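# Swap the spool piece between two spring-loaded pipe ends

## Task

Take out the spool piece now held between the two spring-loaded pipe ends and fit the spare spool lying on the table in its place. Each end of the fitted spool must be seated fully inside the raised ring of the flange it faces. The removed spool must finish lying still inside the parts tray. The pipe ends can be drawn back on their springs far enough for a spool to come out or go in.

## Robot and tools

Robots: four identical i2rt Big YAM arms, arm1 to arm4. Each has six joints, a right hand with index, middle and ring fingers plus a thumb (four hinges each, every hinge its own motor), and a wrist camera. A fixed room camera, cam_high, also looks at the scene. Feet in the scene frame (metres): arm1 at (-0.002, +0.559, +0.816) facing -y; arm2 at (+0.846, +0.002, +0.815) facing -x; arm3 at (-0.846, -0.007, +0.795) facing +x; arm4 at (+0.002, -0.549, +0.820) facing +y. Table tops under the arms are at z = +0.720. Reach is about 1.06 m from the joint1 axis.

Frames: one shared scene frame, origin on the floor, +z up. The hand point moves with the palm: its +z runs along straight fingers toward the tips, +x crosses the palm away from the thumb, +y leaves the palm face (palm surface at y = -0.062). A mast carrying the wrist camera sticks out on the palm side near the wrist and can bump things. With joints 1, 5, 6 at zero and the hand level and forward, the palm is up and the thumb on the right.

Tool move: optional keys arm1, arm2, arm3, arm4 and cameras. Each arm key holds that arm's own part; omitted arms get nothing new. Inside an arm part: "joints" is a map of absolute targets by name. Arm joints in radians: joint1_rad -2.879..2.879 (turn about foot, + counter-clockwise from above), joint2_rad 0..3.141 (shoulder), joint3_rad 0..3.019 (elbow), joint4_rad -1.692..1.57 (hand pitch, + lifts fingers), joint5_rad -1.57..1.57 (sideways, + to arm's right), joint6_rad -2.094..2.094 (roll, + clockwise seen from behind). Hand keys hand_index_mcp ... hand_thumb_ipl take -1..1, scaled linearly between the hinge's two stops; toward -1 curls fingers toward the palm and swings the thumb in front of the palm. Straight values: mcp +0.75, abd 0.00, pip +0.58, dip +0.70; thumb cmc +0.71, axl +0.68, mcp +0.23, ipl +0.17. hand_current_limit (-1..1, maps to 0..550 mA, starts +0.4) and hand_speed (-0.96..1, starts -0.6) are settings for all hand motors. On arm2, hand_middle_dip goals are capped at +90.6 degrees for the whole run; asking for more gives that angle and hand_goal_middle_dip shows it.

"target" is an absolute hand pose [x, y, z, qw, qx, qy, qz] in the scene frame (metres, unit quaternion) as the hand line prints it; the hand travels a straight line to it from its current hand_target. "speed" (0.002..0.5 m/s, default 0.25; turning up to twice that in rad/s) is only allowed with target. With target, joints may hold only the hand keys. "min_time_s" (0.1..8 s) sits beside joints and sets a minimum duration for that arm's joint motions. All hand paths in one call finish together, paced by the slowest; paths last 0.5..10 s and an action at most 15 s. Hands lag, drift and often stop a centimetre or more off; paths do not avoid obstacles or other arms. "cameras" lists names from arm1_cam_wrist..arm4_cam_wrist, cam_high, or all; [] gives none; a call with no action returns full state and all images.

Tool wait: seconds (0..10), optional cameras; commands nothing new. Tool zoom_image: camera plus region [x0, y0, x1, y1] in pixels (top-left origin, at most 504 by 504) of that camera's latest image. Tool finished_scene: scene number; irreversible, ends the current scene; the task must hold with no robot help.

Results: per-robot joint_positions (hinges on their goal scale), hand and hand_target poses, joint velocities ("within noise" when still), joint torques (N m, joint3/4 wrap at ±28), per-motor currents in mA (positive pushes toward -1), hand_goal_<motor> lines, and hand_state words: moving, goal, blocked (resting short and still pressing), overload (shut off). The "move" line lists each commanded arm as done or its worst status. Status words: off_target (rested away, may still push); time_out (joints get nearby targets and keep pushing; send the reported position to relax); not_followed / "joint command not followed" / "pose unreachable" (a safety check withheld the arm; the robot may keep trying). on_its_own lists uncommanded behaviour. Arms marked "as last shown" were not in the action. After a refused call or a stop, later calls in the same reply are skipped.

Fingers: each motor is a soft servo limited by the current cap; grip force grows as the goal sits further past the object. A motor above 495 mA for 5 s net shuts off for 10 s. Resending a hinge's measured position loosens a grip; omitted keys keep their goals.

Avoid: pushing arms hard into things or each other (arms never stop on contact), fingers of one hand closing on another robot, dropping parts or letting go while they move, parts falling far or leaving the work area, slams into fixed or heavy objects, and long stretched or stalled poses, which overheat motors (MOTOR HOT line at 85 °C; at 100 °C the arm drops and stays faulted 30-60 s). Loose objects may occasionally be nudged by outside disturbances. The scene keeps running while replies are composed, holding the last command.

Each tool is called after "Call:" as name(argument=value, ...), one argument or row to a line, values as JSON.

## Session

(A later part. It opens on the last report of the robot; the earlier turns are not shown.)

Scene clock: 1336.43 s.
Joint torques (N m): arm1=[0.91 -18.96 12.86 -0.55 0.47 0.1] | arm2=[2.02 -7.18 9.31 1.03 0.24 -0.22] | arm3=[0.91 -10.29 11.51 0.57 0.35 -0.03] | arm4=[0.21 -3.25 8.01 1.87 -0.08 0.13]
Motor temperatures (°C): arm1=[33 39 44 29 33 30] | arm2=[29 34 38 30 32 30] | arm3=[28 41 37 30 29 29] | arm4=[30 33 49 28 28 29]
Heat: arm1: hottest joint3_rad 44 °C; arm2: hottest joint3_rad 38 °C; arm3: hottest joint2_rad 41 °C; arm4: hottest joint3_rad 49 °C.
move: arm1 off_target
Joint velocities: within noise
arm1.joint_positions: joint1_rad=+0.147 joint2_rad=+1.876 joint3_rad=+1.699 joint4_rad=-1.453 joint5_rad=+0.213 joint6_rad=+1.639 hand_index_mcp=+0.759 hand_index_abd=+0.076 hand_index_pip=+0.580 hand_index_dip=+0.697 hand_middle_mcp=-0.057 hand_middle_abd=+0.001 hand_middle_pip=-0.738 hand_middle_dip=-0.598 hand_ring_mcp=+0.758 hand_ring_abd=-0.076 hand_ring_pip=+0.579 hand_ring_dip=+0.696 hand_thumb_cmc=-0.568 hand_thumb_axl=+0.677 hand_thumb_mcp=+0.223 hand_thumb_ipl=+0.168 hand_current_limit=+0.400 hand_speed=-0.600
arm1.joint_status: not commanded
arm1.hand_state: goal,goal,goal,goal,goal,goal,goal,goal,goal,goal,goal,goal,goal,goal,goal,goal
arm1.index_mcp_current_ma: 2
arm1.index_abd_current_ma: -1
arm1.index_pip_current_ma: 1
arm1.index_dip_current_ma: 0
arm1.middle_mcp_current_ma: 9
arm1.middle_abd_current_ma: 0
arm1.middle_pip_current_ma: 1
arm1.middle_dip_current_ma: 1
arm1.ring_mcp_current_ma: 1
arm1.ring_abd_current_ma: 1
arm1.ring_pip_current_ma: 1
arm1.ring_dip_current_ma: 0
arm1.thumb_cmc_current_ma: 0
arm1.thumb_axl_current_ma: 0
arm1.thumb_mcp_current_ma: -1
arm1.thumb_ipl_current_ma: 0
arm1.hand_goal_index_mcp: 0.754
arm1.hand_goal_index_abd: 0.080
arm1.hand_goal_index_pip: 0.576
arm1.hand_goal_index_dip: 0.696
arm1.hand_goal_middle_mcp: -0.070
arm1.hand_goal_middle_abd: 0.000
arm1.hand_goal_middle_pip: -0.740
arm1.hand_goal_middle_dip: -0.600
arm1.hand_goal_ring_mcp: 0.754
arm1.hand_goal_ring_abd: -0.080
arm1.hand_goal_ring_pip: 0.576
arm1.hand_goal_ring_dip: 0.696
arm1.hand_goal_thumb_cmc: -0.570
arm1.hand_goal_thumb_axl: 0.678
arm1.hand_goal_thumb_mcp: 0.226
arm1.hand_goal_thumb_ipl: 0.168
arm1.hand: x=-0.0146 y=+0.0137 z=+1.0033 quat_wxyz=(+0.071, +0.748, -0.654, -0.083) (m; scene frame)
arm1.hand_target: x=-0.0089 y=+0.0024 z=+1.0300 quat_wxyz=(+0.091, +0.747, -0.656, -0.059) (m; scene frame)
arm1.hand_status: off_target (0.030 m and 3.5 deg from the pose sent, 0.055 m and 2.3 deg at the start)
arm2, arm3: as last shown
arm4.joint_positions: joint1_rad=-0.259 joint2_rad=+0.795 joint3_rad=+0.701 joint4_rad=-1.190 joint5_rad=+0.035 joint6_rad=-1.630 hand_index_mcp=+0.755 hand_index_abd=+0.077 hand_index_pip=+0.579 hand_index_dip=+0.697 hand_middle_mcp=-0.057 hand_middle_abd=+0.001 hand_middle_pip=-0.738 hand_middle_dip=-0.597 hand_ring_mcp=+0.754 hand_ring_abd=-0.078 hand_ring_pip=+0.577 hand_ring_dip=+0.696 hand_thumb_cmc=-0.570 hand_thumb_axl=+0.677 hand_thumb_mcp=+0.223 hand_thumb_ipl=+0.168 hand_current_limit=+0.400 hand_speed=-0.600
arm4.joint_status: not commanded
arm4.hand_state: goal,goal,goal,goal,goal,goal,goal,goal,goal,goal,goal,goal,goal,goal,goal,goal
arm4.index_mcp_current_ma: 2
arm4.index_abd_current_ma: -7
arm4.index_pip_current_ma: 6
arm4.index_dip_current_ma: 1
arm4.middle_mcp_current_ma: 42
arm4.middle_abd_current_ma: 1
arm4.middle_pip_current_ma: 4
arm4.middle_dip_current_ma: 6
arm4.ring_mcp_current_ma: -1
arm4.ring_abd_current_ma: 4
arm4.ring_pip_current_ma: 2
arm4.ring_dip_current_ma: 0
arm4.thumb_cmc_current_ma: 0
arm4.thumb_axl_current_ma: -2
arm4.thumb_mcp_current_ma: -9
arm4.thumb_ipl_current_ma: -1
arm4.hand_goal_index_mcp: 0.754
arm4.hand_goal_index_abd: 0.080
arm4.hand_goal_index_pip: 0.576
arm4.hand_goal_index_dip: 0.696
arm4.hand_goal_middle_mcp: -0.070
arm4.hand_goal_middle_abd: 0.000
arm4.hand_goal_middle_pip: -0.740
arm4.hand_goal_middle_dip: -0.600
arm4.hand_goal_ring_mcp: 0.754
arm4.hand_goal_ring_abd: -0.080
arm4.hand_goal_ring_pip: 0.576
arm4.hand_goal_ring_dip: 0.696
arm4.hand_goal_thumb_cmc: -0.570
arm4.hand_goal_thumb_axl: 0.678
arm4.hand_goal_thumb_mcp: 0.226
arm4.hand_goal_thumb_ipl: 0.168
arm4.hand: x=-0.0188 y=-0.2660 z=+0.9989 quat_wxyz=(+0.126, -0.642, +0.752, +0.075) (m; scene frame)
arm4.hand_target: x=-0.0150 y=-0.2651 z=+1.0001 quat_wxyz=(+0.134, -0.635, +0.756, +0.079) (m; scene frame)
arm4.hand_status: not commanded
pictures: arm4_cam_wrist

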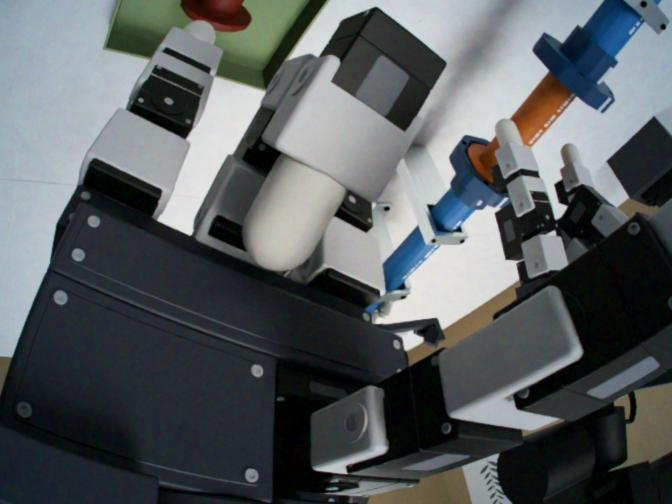

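Call:
move(
  arm1={"target":[-0.0087,0.004,1.13,0.0904,0.7467,-0.6566,-0.0597],"speed":0.12},
  arm2={"target":[0.466,0.1025,0.794,0,-0.064,0.99795,0],"speed":0.04},
  arm3={"target":[-0.392,-0.103,0.794,0,0.99795,0.064,0],"speed":0.04},
)

Call:
move(
  arm1={"target":[-0.02,0.17,1.12,0.08,0.7467,-0.6566,-0.07],"speed":0.2},
  arm2={"joints":{"hand_current_limit":0.4,"hand_index_mcp":-0.4,"hand_index_pip":0.577,"hand_index_dip":0.696,"hand_middle_mcp":-0.4,"hand_middle_pip":0.577,"hand_middle_dip":0.696,"hand_ring_mcp":-0.4,"hand_ring_pip":0.577,"hand_ring_dip":0.696}},
  arm3={"joints":{"hand_current_limit":0.4,"hand_index_mcp":-0.4,"hand_index_pip":0.577,"hand_index_dip":0.696,"hand_middle_mcp":-0.4,"hand_middle_pip":0.577,"hand_middle_dip":0.696,"hand_ring_mcp":-0.4,"hand_ring_pip":0.577,"hand_ring_dip":0.696}},
  cameras=["arm4_cam_wrist","cam_high","arm2_cam_wrist","arm3_cam_wrist"],
)

Scene clock: 1350.47 s.
Joint torques (N m): arm1=[1.38 -19.37 12.9 -0.58 0.45 0.02] | arm2=[1.85 -10.29 5.12 1.44 0.22 -0.26] | arm3=[0.38 -13.86 6.52 0.96 0.35 -0.09] | arm4=[0.21 -3.25 8.01 1.85 -0.07 0.12]
Motor temperatures (°C): arm1=[33 40 45 29 33 30] | arm2=[29 34 38 30 31 30] | arm3=[28 41 37 30 29 29] | arm4=[30 33 49 28 28 29]
Heat: arm1: hottest joint3_rad 45 °C; arm2: hottest joint3_rad 38 °C; arm3: hottest joint2_rad 41 °C; arm4: hottest joint3_rad 49 °C.
move: arm1 off_target; arm2 off_target; arm3 done
Joint velocities: within noise
arm1.joint_positions: joint1_rad=+0.147 joint2_rad=+1.863 joint3_rad=+1.931 joint4_rad=-1.678 joint5_rad=+0.219 joint6_rad=+1.639 hand_index_mcp=+0.759 hand_index_abd=+0.076 hand_index_pip=+0.580 hand_index_dip=+0.697 hand_middle_mcp=-0.057 hand_middle_abd=+0.001 hand_middle_pip=-0.738 hand_middle_dip=-0.598 hand_ring_mcp=+0.758 hand_ring_abd=-0.076 hand_ring_pip=+0.579 hand_ring_dip=+0.696 hand_thumb_cmc=-0.568 hand_thumb_axl=+0.677 hand_thumb_mcp=+0.223 hand_thumb_ipl=+0.168 hand_current_limit=+0.400 hand_speed=-0.600
arm1.joint_status: not commanded
arm1.hand_state: goal,goal,goal,goal,goal,goal,goal,goal,goal,goal,goal,goal,goal,goal,goal,goal
arm1.index_mcp_current_ma: 2
arm1.index_abd_current_ma: -1
arm1.index_pip_current_ma: 1
arm1.index_dip_current_ma: 0
arm1.middle_mcp_current_ma: 9
arm1.middle_abd_current_ma: 0
arm1.middle_pip_current_ma: 1
arm1.middle_dip_current_ma: 1
arm1.ring_mcp_current_ma: 1
arm1.ring_abd_current_ma: 1
arm1.ring_pip_current_ma: 1
arm1.ring_dip_current_ma: 0
arm1.thumb_cmc_current_ma: 0
arm1.thumb_axl_current_ma: 0
arm1.thumb_mcp_current_ma: -1
arm1.thumb_ipl_current_ma: 0
arm1.hand_goal_index_mcp: 0.754
arm1.hand_goal_index_abd: 0.080
arm1.hand_goal_index_pip: 0.576
arm1.hand_goal_index_dip: 0.696
arm1.hand_goal_middle_mcp: -0.070
arm1.hand_goal_middle_abd: 0.000
arm1.hand_goal_middle_pip: -0.740
arm1.hand_goal_middle_dip: -0.600
arm1.hand_goal_ring_mcp: 0.754
arm1.hand_goal_ring_abd: -0.080
arm1.hand_goal_ring_pip: 0.576
arm1.hand_goal_ring_dip: 0.696
arm1.hand_goal_thumb_cmc: -0.570
arm1.hand_goal_thumb_axl: 0.678
arm1.hand_goal_thumb_mcp: 0.226
arm1.hand_goal_thumb_ipl: 0.168
arm1.hand: x=-0.0146 y=+0.0098 z=+1.0991 quat_wxyz=(+0.079, +0.747, -0.655, -0.076) (m; scene frame)
arm1.hand_target: x=-0.0091 y=+0.0057 z=+1.1293 quat_wxyz=(+0.100, +0.748, -0.654, -0.051) (m; scene frame)
arm1.hand_status: off_target (0.032 m and 2.3 deg from the pose sent, 0.127 m and 3.5 deg at the start; a joint's target at an end of its range on 21 of 45 steps)
arm2.joint_positions: joint1_rad=+0.003 joint2_rad=+1.653 joint3_rad=+0.871 joint4_rad=-0.801 joint5_rad=+0.010 joint6_rad=+1.438 hand_index_mcp=-0.416 hand_index_abd=+0.001 hand_index_pip=+0.012 hand_index_dip=-0.295 hand_middle_mcp=-0.522 hand_middle_abd=+0.018 hand_middle_pip=-0.190 hand_middle_dip=-0.426 hand_ring_mcp=-0.538 hand_ring_abd=-0.014 hand_ring_pip=-0.136 hand_ring_dip=-0.369 hand_thumb_cmc=-0.568 hand_thumb_axl=+0.677 hand_thumb_mcp=+0.225 hand_thumb_ipl=+0.168 hand_current_limit=+0.750 hand_speed=-0.600
arm2.joint_status: not commanded
arm2.hand_state: blocked,goal,goal,goal,blocked,goal,blocked,blocked,blocked,goal,blocked,blocked,goal,goal,goal,goal
arm2.index_mcp_current_ma: 74
arm2.index_abd_current_ma: 0
arm2.index_pip_current_ma: 16
arm2.index_dip_current_ma: 5
arm2.middle_mcp_current_ma: 240
arm2.middle_abd_current_ma: 24
arm2.middle_pip_current_ma: 481
arm2.middle_dip_current_ma: 207
arm2.ring_mcp_current_ma: 176
arm2.ring_abd_current_ma: -17
arm2.ring_pip_current_ma: 481
arm2.ring_dip_current_ma: 455
arm2.thumb_cmc_current_ma: 1
arm2.thumb_axl_current_ma: 0
arm2.thumb_mcp_current_ma: -1
arm2.thumb_ipl_current_ma: 0
arm2.hand_goal_index_mcp: -0.450
arm2.hand_goal_index_abd: 0.000
arm2.hand_goal_index_pip: 0.000
arm2.hand_goal_index_dip: -0.300
arm2.hand_goal_middle_mcp: -0.600
arm2.hand_goal_middle_abd: 0.000
arm2.hand_goal_middle_pip: -0.500
arm2.hand_goal_middle_dip: -0.500
arm2.hand_goal_ring_mcp: -0.600
arm2.hand_goal_ring_abd: 0.000
arm2.hand_goal_ring_pip: -0.500
arm2.hand_goal_ring_dip: -0.500
arm2.hand_goal_thumb_cmc: -0.570
arm2.hand_goal_thumb_axl: 0.678
arm2.hand_goal_thumb_mcp: 0.226
arm2.hand_goal_thumb_ipl: 0.168
arm2.hand: x=+0.4712 y=+0.1018 z=+0.8039 quat_wxyz=(+0.003, -0.053, +0.999, +0.001) (m; scene frame)
arm2.hand_target: x=+0.4663 y=+0.1024 z=+0.7944 quat_wxyz=(+0.000, -0.064, +0.998, +0.000) (m; scene frame)
arm2.hand_status: off_target (0.011 m and 1.3 deg from the pose sent, 0.011 m and 1.4 deg at the start)
arm3.joint_positions: joint1_rad=+0.030 joint2_rad=+1.787 joint3_rad=+1.115 joint4_rad=-0.923 joint5_rad=-0.008 joint6_rad=+1.435 hand_index_mcp=-0.398 hand_index_abd=+0.001 hand_index_pip=+0.007 hand_index_dip=-0.297 hand_middle_mcp=-0.562 hand_middle_abd=+0.001 hand_middle_pip=-0.450 hand_middle_dip=-0.439 hand_ring_mcp=-0.521 hand_ring_abd=+0.003 hand_ring_pip=-0.234 hand_ring_dip=-0.275 hand_thumb_cmc=-0.569 hand_thumb_axl=+0.677 hand_thumb_mcp=+0.223 hand_thumb_ipl=+0.168 hand_current_limit=+0.750 hand_speed=-0.600
arm3.joint_status: not commanded
arm3.hand_state: blocked,goal,goal,goal,blocked,goal,blocked,blocked,blocked,goal,blocked,blocked,goal,goal,goal,goal
arm3.index_mcp_current_ma: 90
arm3.index_abd_current_ma: 2
arm3.index_pip_current_ma: 25
arm3.index_dip_current_ma: 8
arm3.middle_mcp_current_ma: 164
arm3.middle_abd_current_ma: 2
arm3.middle_pip_current_ma: 212
arm3.middle_dip_current_ma: 265
arm3.ring_mcp_current_ma: 370
arm3.ring_abd_current_ma: 10
arm3.ring_pip_current_ma: 481
arm3.ring_dip_current_ma: 481
arm3.thumb_cmc_current_ma: 4
arm3.thumb_axl_current_ma: -2
arm3.thumb_mcp_current_ma: -11
arm3.thumb_ipl_current_ma: -1
arm3.hand_goal_index_mcp: -0.420
arm3.hand_goal_index_abd: 0.000
arm3.hand_goal_index_pip: 0.000
arm3.hand_goal_index_dip: -0.300
arm3.hand_goal_middle_mcp: -0.600
arm3.hand_goal_middle_abd: 0.000
arm3.hand_goal_middle_pip: -0.500
arm3.hand_goal_middle_dip: -0.500
arm3.hand_goal_ring_mcp: -0.600
arm3.hand_goal_ring_abd: 0.000
arm3.hand_goal_ring_pip: -0.500
arm3.hand_goal_ring_dip: -0.500
arm3.hand_goal_thumb_cmc: -0.570
arm3.hand_goal_thumb_axl: 0.678
arm3.hand_goal_thumb_mcp: 0.226
arm3.hand_goal_thumb_ipl: 0.168
arm3.hand: x=-0.3970 y=-0.1032 z=+0.8015 quat_wxyz=(-0.001, +0.998, +0.057, -0.006) (m; scene frame)
arm3.hand_target: x=-0.3921 y=-0.1029 z=+0.7943 quat_wxyz=(+0.000, +0.998, +0.064, +0.000) (m; scene frame)
arm3.hand_status: done (0.009 m and 1.1 deg from the pose sent, 0.009 m and 1.5 deg at the start)
arm4: as last shown
pictures: none

Scene clock: 1352.17 s.
Joint torques (N m): arm1=[1.14 -12.75 7.91 -0.06 0.32 0.14] | arm2=[1.67 -11.16 5.34 0.77 0.34 -0.07] | arm3=[0.5 -13.86 6.64 0.59 0.37 -0.05] | arm4=[0.09 -3.19 7.99 1.85 -0.08 0.12]
Motor temperatures (°C): arm1=[33 39 45 29 33 30] | arm2=[29 34 38 30 31 30] | arm3=[28 41 37 30 29 29] | arm4=[30 33 49 28 28 29]
Heat: arm1: hottest joint3_rad 45 °C; arm2: hottest joint3_rad 38 °C; arm3: hottest joint2_rad 41 °C; arm4: hottest joint3_rad 49 °C.
move: arm1 done; arm2 done; arm3 done
Joint velocities: within noise
arm1.joint_positions: joint1_rad=+0.196 joint2_rad=+1.449 joint3_rad=+1.462 joint4_rad=-1.640 joint5_rad=+0.210 joint6_rad=+1.689 hand_index_mcp=+0.759 hand_index_abd=+0.077 hand_index_pip=+0.579 hand_index_dip=+0.697 hand_middle_mcp=-0.057 hand_middle_abd=+0.001 hand_middle_pip=-0.738 hand_middle_dip=-0.598 hand_ring_mcp=+0.758 hand_ring_abd=-0.077 hand_ring_pip=+0.579 hand_ring_dip=+0.696 hand_thumb_cmc=-0.569 hand_thumb_axl=+0.677 hand_thumb_mcp=+0.223 hand_thumb_ipl=+0.168 hand_current_limit=+0.400 hand_speed=-0.600
arm1.joint_status: not commanded
arm1.hand_state: goal,goal,goal,goal,goal,goal,goal,goal,goal,goal,goal,goal,goal,goal,goal,goal
arm1.index_mcp_current_ma: 2
arm1.index_abd_current_ma: -1
arm1.index_pip_current_ma: 1
arm1.index_dip_current_ma: 0
arm1.middle_mcp_current_ma: 9
arm1.middle_abd_current_ma: 0
arm1.middle_pip_current_ma: 1
arm1.middle_dip_current_ma: 1
arm1.ring_mcp_current_ma: 1
arm1.ring_abd_current_ma: 1
arm1.ring_pip_current_ma: 1
arm1.ring_dip_current_ma: 0
arm1.thumb_cmc_current_ma: 0
arm1.thumb_axl_current_ma: 0
arm1.thumb_mcp_current_ma: -1
arm1.thumb_ipl_current_ma: 0
arm1.hand_goal_index_mcp: 0.754
arm1.hand_goal_index_abd: 0.080
arm1.hand_goal_index_pip: 0.576
arm1.hand_goal_index_dip: 0.696
arm1.hand_goal_middle_mcp: -0.070
arm1.hand_goal_middle_abd: 0.000
arm1.hand_goal_middle_pip: -0.740
arm1.hand_goal_middle_dip: -0.600
arm1.hand_goal_ring_mcp: 0.754
arm1.hand_goal_ring_abd: -0.080
arm1.hand_goal_ring_pip: 0.576
arm1.hand_goal_ring_dip: 0.696
arm1.hand_goal_thumb_cmc: -0.570
arm1.hand_goal_thumb_axl: 0.678
arm1.hand_goal_thumb_mcp: 0.226
arm1.hand_goal_thumb_ipl: 0.168
arm1.hand: x=-0.0237 y=+0.1659 z=+1.1165 quat_wxyz=(+0.075, +0.748, -0.655, -0.077) (m; scene frame)
arm1.hand_target: x=-0.0201 y=+0.1699 z=+1.1199 quat_wxyz=(+0.080, +0.747, -0.657, -0.070) (m; scene frame)
arm1.hand_status: done (0.007 m and 1.0 deg from the pose sent, 0.162 m and 0.7 deg at the start)
arm2.joint_positions: joint1_rad=+0.004 joint2_rad=+1.661 joint3_rad=+0.868 joint4_rad=-0.784 joint5_rad=+0.008 joint6_rad=+1.422 hand_index_mcp=-0.392 hand_index_abd=+0.001 hand_index_pip=+0.578 hand_index_dip=+0.694 hand_middle_mcp=-0.393 hand_middle_abd=+0.003 hand_middle_pip=+0.578 hand_middle_dip=+0.693 hand_ring_mcp=-0.393 hand_ring_abd=-0.004 hand_ring_pip=+0.578 hand_ring_dip=+0.694 hand_thumb_cmc=-0.569 hand_thumb_axl=+0.677 hand_thumb_mcp=+0.224 hand_thumb_ipl=+0.168 hand_current_limit=+0.400 hand_speed=-0.600
arm2.joint_status: all done
arm2.hand_state: goal,goal,goal,goal,goal,goal,goal,goal,goal,goal,goal,goal,goal,goal,goal,goal
arm2.index_mcp_current_ma: 10
arm2.index_abd_current_ma: 0
arm2.index_pip_current_ma: 0
arm2.index_dip_current_ma: -2
arm2.middle_mcp_current_ma: 8
arm2.middle_abd_current_ma: 2
arm2.middle_pip_current_ma: 0
arm2.middle_dip_current_ma: -2
arm2.ring_mcp_current_ma: 9
arm2.ring_abd_current_ma: -3
arm2.ring_pip_current_ma: 0
arm2.ring_dip_current_ma: -2
arm2.thumb_cmc_current_ma: 1
arm2.thumb_axl_current_ma: 0
arm2.thumb_mcp_current_ma: -3
arm2.thumb_ipl_current_ma: 0
arm2.hand_goal_index_mcp: -0.400
arm2.hand_goal_index_abd: 0.000
arm2.hand_goal_index_pip: 0.578
arm2.hand_goal_index_dip: 0.696
arm2.hand_goal_middle_mcp: -0.400
arm2.hand_goal_middle_abd: 0.000
arm2.hand_goal_middle_pip: 0.578
arm2.hand_goal_middle_dip: 0.696
arm2.hand_goal_ring_mcp: -0.400
arm2.hand_goal_ring_abd: 0.000
arm2.hand_goal_ring_pip: 0.578
arm2.hand_goal_ring_dip: 0.696
arm2.hand_goal_thumb_cmc: -0.570
arm2.hand_goal_thumb_axl: 0.678
arm2.hand_goal_thumb_mcp: 0.226
arm2.hand_goal_thumb_ipl: 0.168
arm2.hand: x=+0.4682 y=+0.1014 z=+0.7996 quat_wxyz=(+0.000, -0.061, +0.998, +0.000) (m; scene frame)
arm2.hand_target: x=+0.4663 y=+0.1023 z=+0.7945 quat_wxyz=(+0.000, -0.064, +0.998, +0.000) (m; scene frame)
arm2.hand_status: not commanded
arm3.joint_positions: joint1_rad=+0.030 joint2_rad=+1.788 joint3_rad=+1.114 joint4_rad=-0.911 joint5_rad=-0.008 joint6_rad=+1.430 hand_index_mcp=-0.392 hand_index_abd=+0.001 hand_index_pip=+0.578 hand_index_dip=+0.694 hand_middle_mcp=-0.392 hand_middle_abd=+0.001 hand_middle_pip=+0.578 hand_middle_dip=+0.694 hand_ring_mcp=-0.393 hand_ring_abd=+0.003 hand_ring_pip=+0.578 hand_ring_dip=+0.694 hand_thumb_cmc=-0.569 hand_thumb_axl=+0.677 hand_thumb_mcp=+0.223 hand_thumb_ipl=+0.168 hand_current_limit=+0.400 hand_speed=-0.600
arm3.joint_status: all done
arm3.hand_state: goal,goal,goal,goal,goal,goal,goal,goal,goal,goal,goal,goal,goal,goal,goal,goal
arm3.index_mcp_current_ma: 30
arm3.index_abd_current_ma: 2
arm3.index_pip_current_ma: -1
arm3.index_dip_current_ma: -7
arm3.middle_mcp_current_ma: 29
arm3.middle_abd_current_ma: 2
arm3.middle_pip_current_ma: -1
arm3.middle_dip_current_ma: -8
arm3.ring_mcp_current_ma: 25
arm3.ring_abd_current_ma: 7
arm3.ring_pip_current_ma: 0
arm3.ring_dip_current_ma: -7
arm3.thumb_cmc_current_ma: 4
arm3.thumb_axl_current_ma: -2
arm3.thumb_mcp_current_ma: -11
arm3.thumb_ipl_current_ma: -1
arm3.hand_goal_index_mcp: -0.400
arm3.hand_goal_index_abd: 0.000
arm3.hand_goal_index_pip: 0.578
arm3.hand_goal_index_dip: 0.696
arm3.hand_goal_middle_mcp: -0.400
arm3.hand_goal_middle_abd: 0.000
arm3.hand_goal_middle_pip: 0.578
arm3.hand_goal_middle_dip: 0.696
arm3.hand_goal_ring_mcp: -0.400
arm3.hand_goal_ring_abd: 0.000
arm3.hand_goal_ring_pip: 0.578
arm3.hand_goal_ring_dip: 0.696
arm3.hand_goal_thumb_cmc: -0.570
arm3.hand_goal_thumb_axl: 0.678
arm3.hand_goal_thumb_mcp: 0.226
arm3.hand_goal_thumb_ipl: 0.168
arm3.hand: x=-0.3942 y=-0.1034 z=+0.8008 quat_wxyz=(-0.001, +0.998, +0.059, -0.001) (m; scene frame)
arm3.hand_target: x=-0.3921 y=-0.1029 z=+0.7942 quat_wxyz=(+0.000, +0.998, +0.064, +0.000) (m; scene frame)
arm3.hand_status: not commanded
arm4: as last shown
pictures: arm2_cam_wrist, arm3_cam_wrist, arm4_cam_wrist, cam_high

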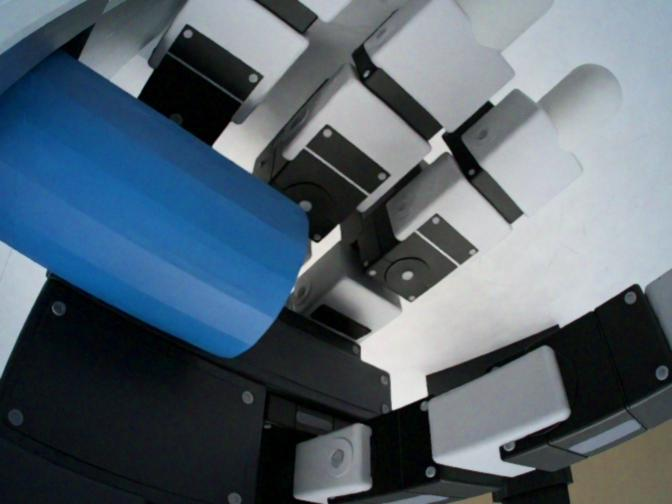

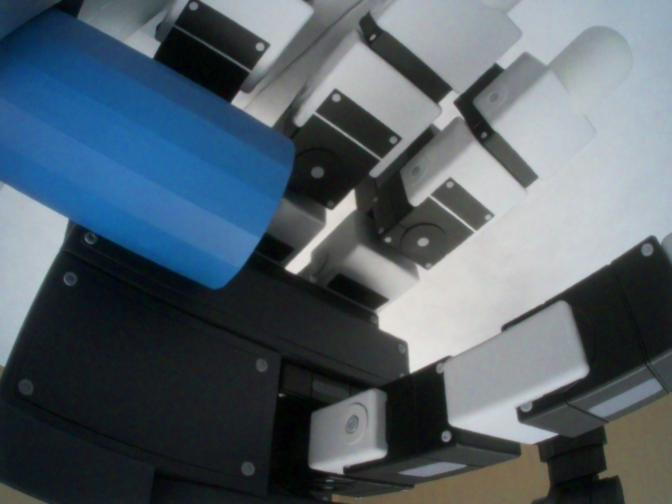

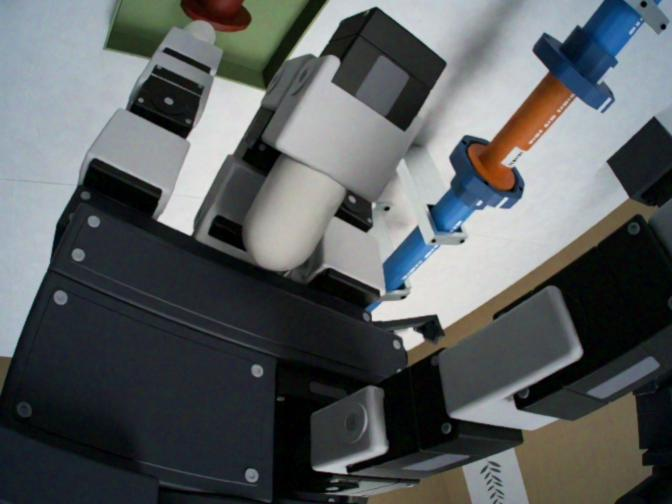

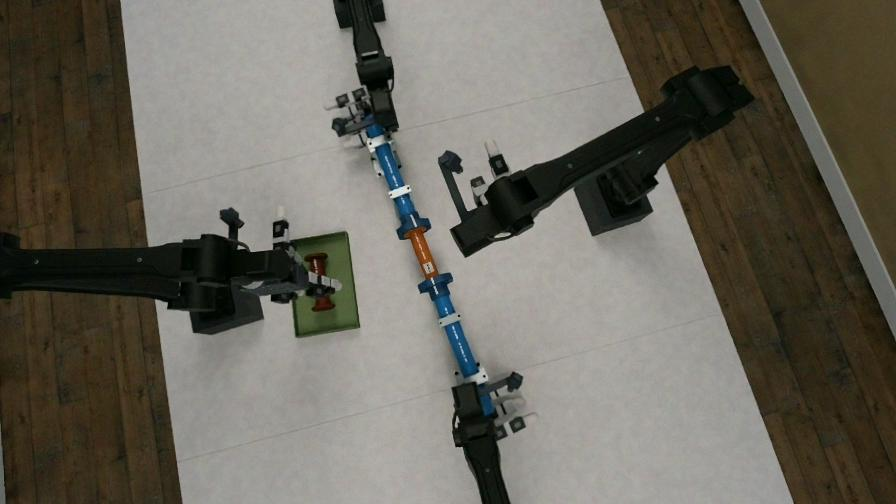

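Spool in place. Now retreat arm2 and arm3.

Call:
zoom_image(
  camera="arm4_cam_wrist",
  region=[430, 20, 630, 220],
)

Call:
zoom_image(
  camera="cam_high",
  region=[380, 200, 470, 310],
)

Call:
move(
  arm2={"target":[0.485,-0.05,0.797,0,-0.064,0.99795,0],"speed":0.1,"joints":{"hand_index_mcp":-0.3,"hand_middle_mcp":-0.3,"hand_ring_mcp":-0.3}},
  arm3={"target":[-0.413,0.055,0.797,0,0.99795,0.064,0],"speed":0.1,"joints":{"hand_index_mcp":-0.3,"hand_middle_mcp":-0.3,"hand_ring_mcp":-0.3}},
  cameras=["arm4_cam_wrist","cam_high"],
)

Call:
zoom_image(
  camera="arm4_cam_wrist",
  region=[430, 20, 630, 220],
)

Call:
zoom_image(
  camera="cam_high",
  region=[380, 200, 470, 310],
)

Scaled by 2.520 from the camera's 672x504 image, which has a finer 960x720 frame.

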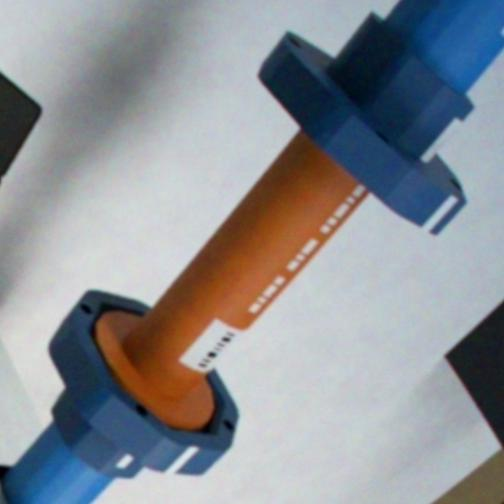

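Scaled by 4.582 from the camera's 896x504 image, which has a finer 1280x720 frame.

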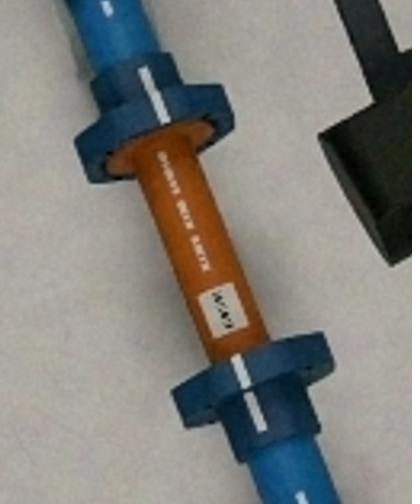

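Scene clock: 1366.20 s.
Joint torques (N m): arm1=[1.26 -12.51 7.94 -0.06 0.31 0.15] | arm2=[2.32 -10.75 7.68 0.2 0.32 0.09] | arm3=[1.2 -13.8 8.39 -0.17 0.25 0.12] | arm4=[0.09 -3.31 8.02 1.85 -0.08 0.12]
Motor temperatures (°C): arm1=[33 38 45 29 33 30] | arm2=[29 35 37 30 31 30] | arm3=[28 40 37 30 29 29] | arm4=[30 33 49 28 28 29]
Heat: arm1: hottest joint3_rad 45 °C; arm2: hottest joint3_rad 37 °C; arm3: hottest joint2_rad 40 °C; arm4: hottest joint3_rad 49 °C.
move: arm2 off_target; arm3 off_target
Joint velocities: within noise
arm1, arm4: as last shown
arm1.joint_positions: joint1_rad=+0.196 joint2_rad=+1.449 joint3_rad=+1.462 joint4_rad=-1.640 joint5_rad=+0.210 joint6_rad=+1.690 hand_index_mcp=+0.759 hand_index_abd=+0.077 hand_index_pip=+0.579 hand_index_dip=+0.697 hand_middle_mcp=-0.057 hand_middle_abd=+0.001 hand_middle_pip=-0.738 hand_middle_dip=-0.598 hand_ring_mcp=+0.758 hand_ring_abd=-0.077 hand_ring_pip=+0.579 hand_ring_dip=+0.696 hand_thumb_cmc=-0.569 hand_thumb_axl=+0.677 hand_thumb_mcp=+0.223 hand_thumb_ipl=+0.168 hand_current_limit=+0.400 hand_speed=-0.600
arm2.joint_positions: joint1_rad=+0.386 joint2_rad=+1.669 joint3_rad=+0.855 joint4_rad=-0.784 joint5_rad=+0.004 joint6_rad=+1.795 hand_index_mcp=-0.293 hand_index_abd=+0.001 hand_index_pip=+0.578 hand_index_dip=+0.694 hand_middle_mcp=-0.294 hand_middle_abd=+0.003 hand_middle_pip=+0.578 hand_middle_dip=+0.693 hand_ring_mcp=-0.293 hand_ring_abd=-0.004 hand_ring_pip=+0.578 hand_ring_dip=+0.694 hand_thumb_cmc=-0.569 hand_thumb_axl=+0.677 hand_thumb_mcp=+0.224 hand_thumb_ipl=+0.168 hand_current_limit=+0.400 hand_speed=-0.600
arm2.joint_status: all done
arm2.hand_state: goal,goal,goal,goal,goal,goal,goal,goal,goal,goal,goal,goal,goal,goal,goal,goal
arm2.index_mcp_current_ma: 9
arm2.index_abd_current_ma: 0
arm2.index_pip_current_ma: 0
arm2.index_dip_current_ma: -2
arm2.middle_mcp_current_ma: 7
arm2.middle_abd_current_ma: 2
arm2.middle_pip_current_ma: 0
arm2.middle_dip_current_ma: -2
arm2.ring_mcp_current_ma: 8
arm2.ring_abd_current_ma: -3
arm2.ring_pip_current_ma: 0
arm2.ring_dip_current_ma: -2
arm2.thumb_cmc_current_ma: 1
arm2.thumb_axl_current_ma: 0
arm2.thumb_mcp_current_ma: -3
arm2.thumb_ipl_current_ma: 0
arm2.hand_goal_index_mcp: -0.300
arm2.hand_goal_index_abd: 0.000
arm2.hand_goal_index_pip: 0.578
arm2.hand_goal_index_dip: 0.696
arm2.hand_goal_middle_mcp: -0.300
arm2.hand_goal_middle_abd: 0.000
arm2.hand_goal_middle_pip: 0.578
arm2.hand_goal_middle_dip: 0.696
arm2.hand_goal_ring_mcp: -0.300
arm2.hand_goal_ring_abd: 0.000
arm2.hand_goal_ring_pip: 0.578
arm2.hand_goal_ring_dip: 0.696
arm2.hand_goal_thumb_cmc: -0.570
arm2.hand_goal_thumb_axl: 0.678
arm2.hand_goal_thumb_mcp: 0.226
arm2.hand_goal_thumb_ipl: 0.168
arm2.hand: x=+0.4986 y=-0.0426 z=+0.7948 quat_wxyz=(+0.009, -0.066, +0.998, +0.003) (m; scene frame)
arm2.hand_target: x=+0.4852 y=-0.0499 z=+0.7973 quat_wxyz=(+0.000, -0.064, +0.998, +0.000) (m; scene frame)
arm2.hand_status: off_target (0.016 m and 1.1 deg from the pose sent, 0.152 m and 0.3 deg at the start)
arm3.joint_positions: joint1_rad=+0.362 joint2_rad=+1.788 joint3_rad=+1.100 joint4_rad=-0.904 joint5_rad=-0.008 joint6_rad=+1.755 hand_index_mcp=-0.293 hand_index_abd=+0.001 hand_index_pip=+0.578 hand_index_dip=+0.694 hand_middle_mcp=-0.293 hand_middle_abd=+0.001 hand_middle_pip=+0.578 hand_middle_dip=+0.694 hand_ring_mcp=-0.294 hand_ring_abd=+0.003 hand_ring_pip=+0.578 hand_ring_dip=+0.694 hand_thumb_cmc=-0.569 hand_thumb_axl=+0.677 hand_thumb_mcp=+0.223 hand_thumb_ipl=+0.168 hand_current_limit=+0.400 hand_speed=-0.600
arm3.joint_status: all done
arm3.hand_state: goal,goal,goal,goal,goal,goal,goal,goal,goal,goal,goal,goal,goal,goal,goal,goal
arm3.index_mcp_current_ma: 28
arm3.index_abd_current_ma: 2
arm3.index_pip_current_ma: 0
arm3.index_dip_current_ma: -7
arm3.middle_mcp_current_ma: 26
arm3.middle_abd_current_ma: 2
arm3.middle_pip_current_ma: 0
arm3.middle_dip_current_ma: -7
arm3.ring_mcp_current_ma: 23
arm3.ring_abd_current_ma: 7
arm3.ring_pip_current_ma: 0
arm3.ring_dip_current_ma: -7
arm3.thumb_cmc_current_ma: 4
arm3.thumb_axl_current_ma: -2
arm3.thumb_mcp_current_ma: -11
arm3.thumb_ipl_current_ma: -1
arm3.hand_goal_index_mcp: -0.300
arm3.hand_goal_index_abd: 0.000
arm3.hand_goal_index_pip: 0.578
arm3.hand_goal_index_dip: 0.696
arm3.hand_goal_middle_mcp: -0.300
arm3.hand_goal_middle_abd: 0.000
arm3.hand_goal_middle_pip: 0.578
arm3.hand_goal_middle_dip: 0.696
arm3.hand_goal_ring_mcp: -0.300
arm3.hand_goal_ring_abd: 0.000
arm3.hand_goal_ring_pip: 0.578
arm3.hand_goal_ring_dip: 0.696
arm3.hand_goal_thumb_cmc: -0.570
arm3.hand_goal_thumb_axl: 0.678
arm3.hand_goal_thumb_mcp: 0.226
arm3.hand_goal_thumb_ipl: 0.168
arm3.hand: x=-0.4206 y=+0.0470 z=+0.7961 quat_wxyz=(+0.002, +0.998, +0.063, -0.005) (m; scene frame)
arm3.hand_target: x=-0.4133 y=+0.0550 z=+0.7971 quat_wxyz=(+0.000, +0.998, +0.064, +0.000) (m; scene frame)
arm3.hand_status: off_target (0.011 m and 0.7 deg from the pose sent, 0.160 m and 0.5 deg at the start)
pictures: arm4_cam_wrist, cam_high

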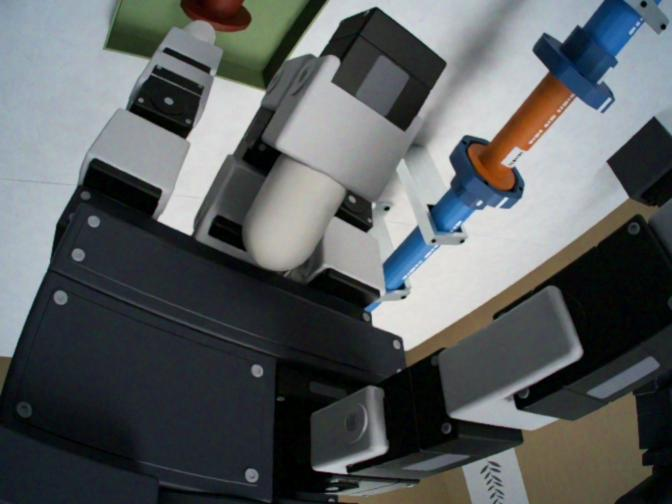

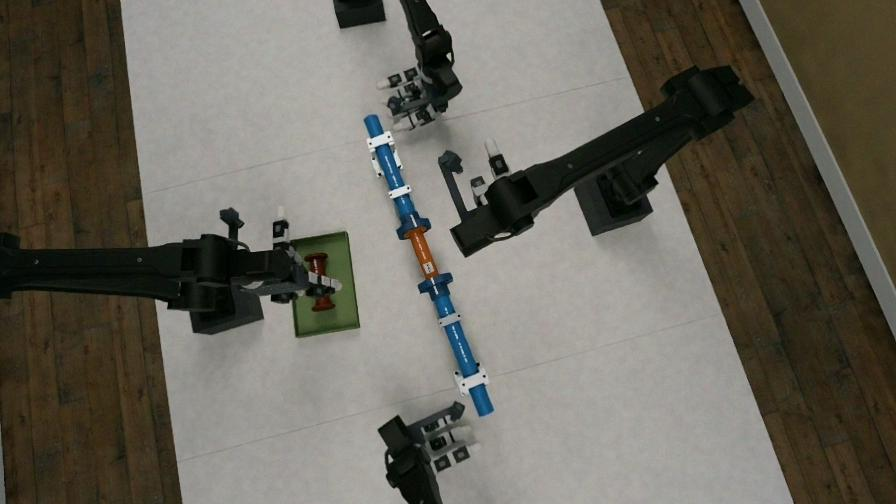

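Scaled by 2.520 from the camera's 672x504 image, which has a finer 960x720 frame.

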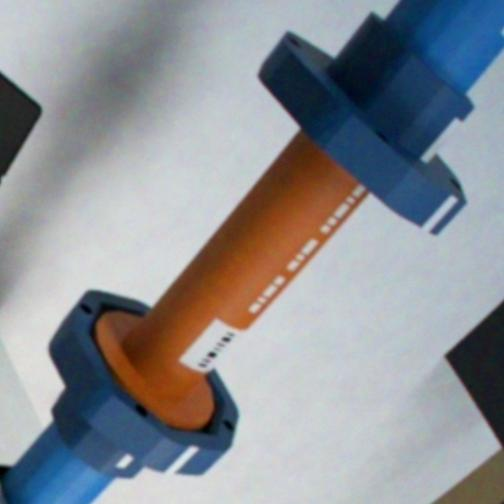

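Scaled by 4.582 from the camera's 896x504 image, which has a finer 1280x720 frame.

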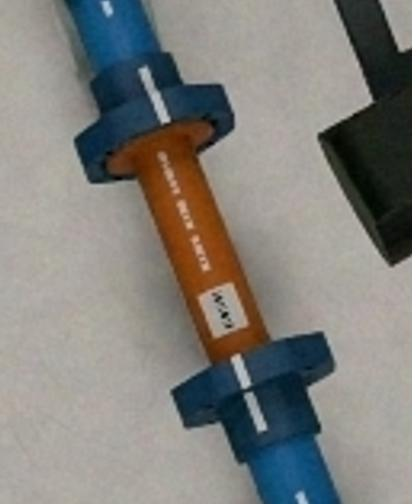

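Call:
zoom_image(
  camera="cam_high",
  region=[270, 220, 370, 350],
)

Call:
finished_scene(
  scene=2,
)

Scaled by 3.877 from the camera's 896x504 image, which has a finer 1280x720 frame.

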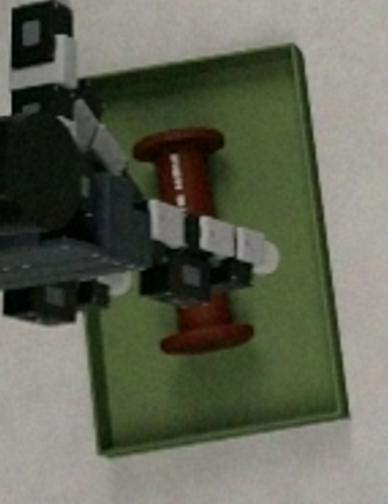

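The scene is finished: the task was done.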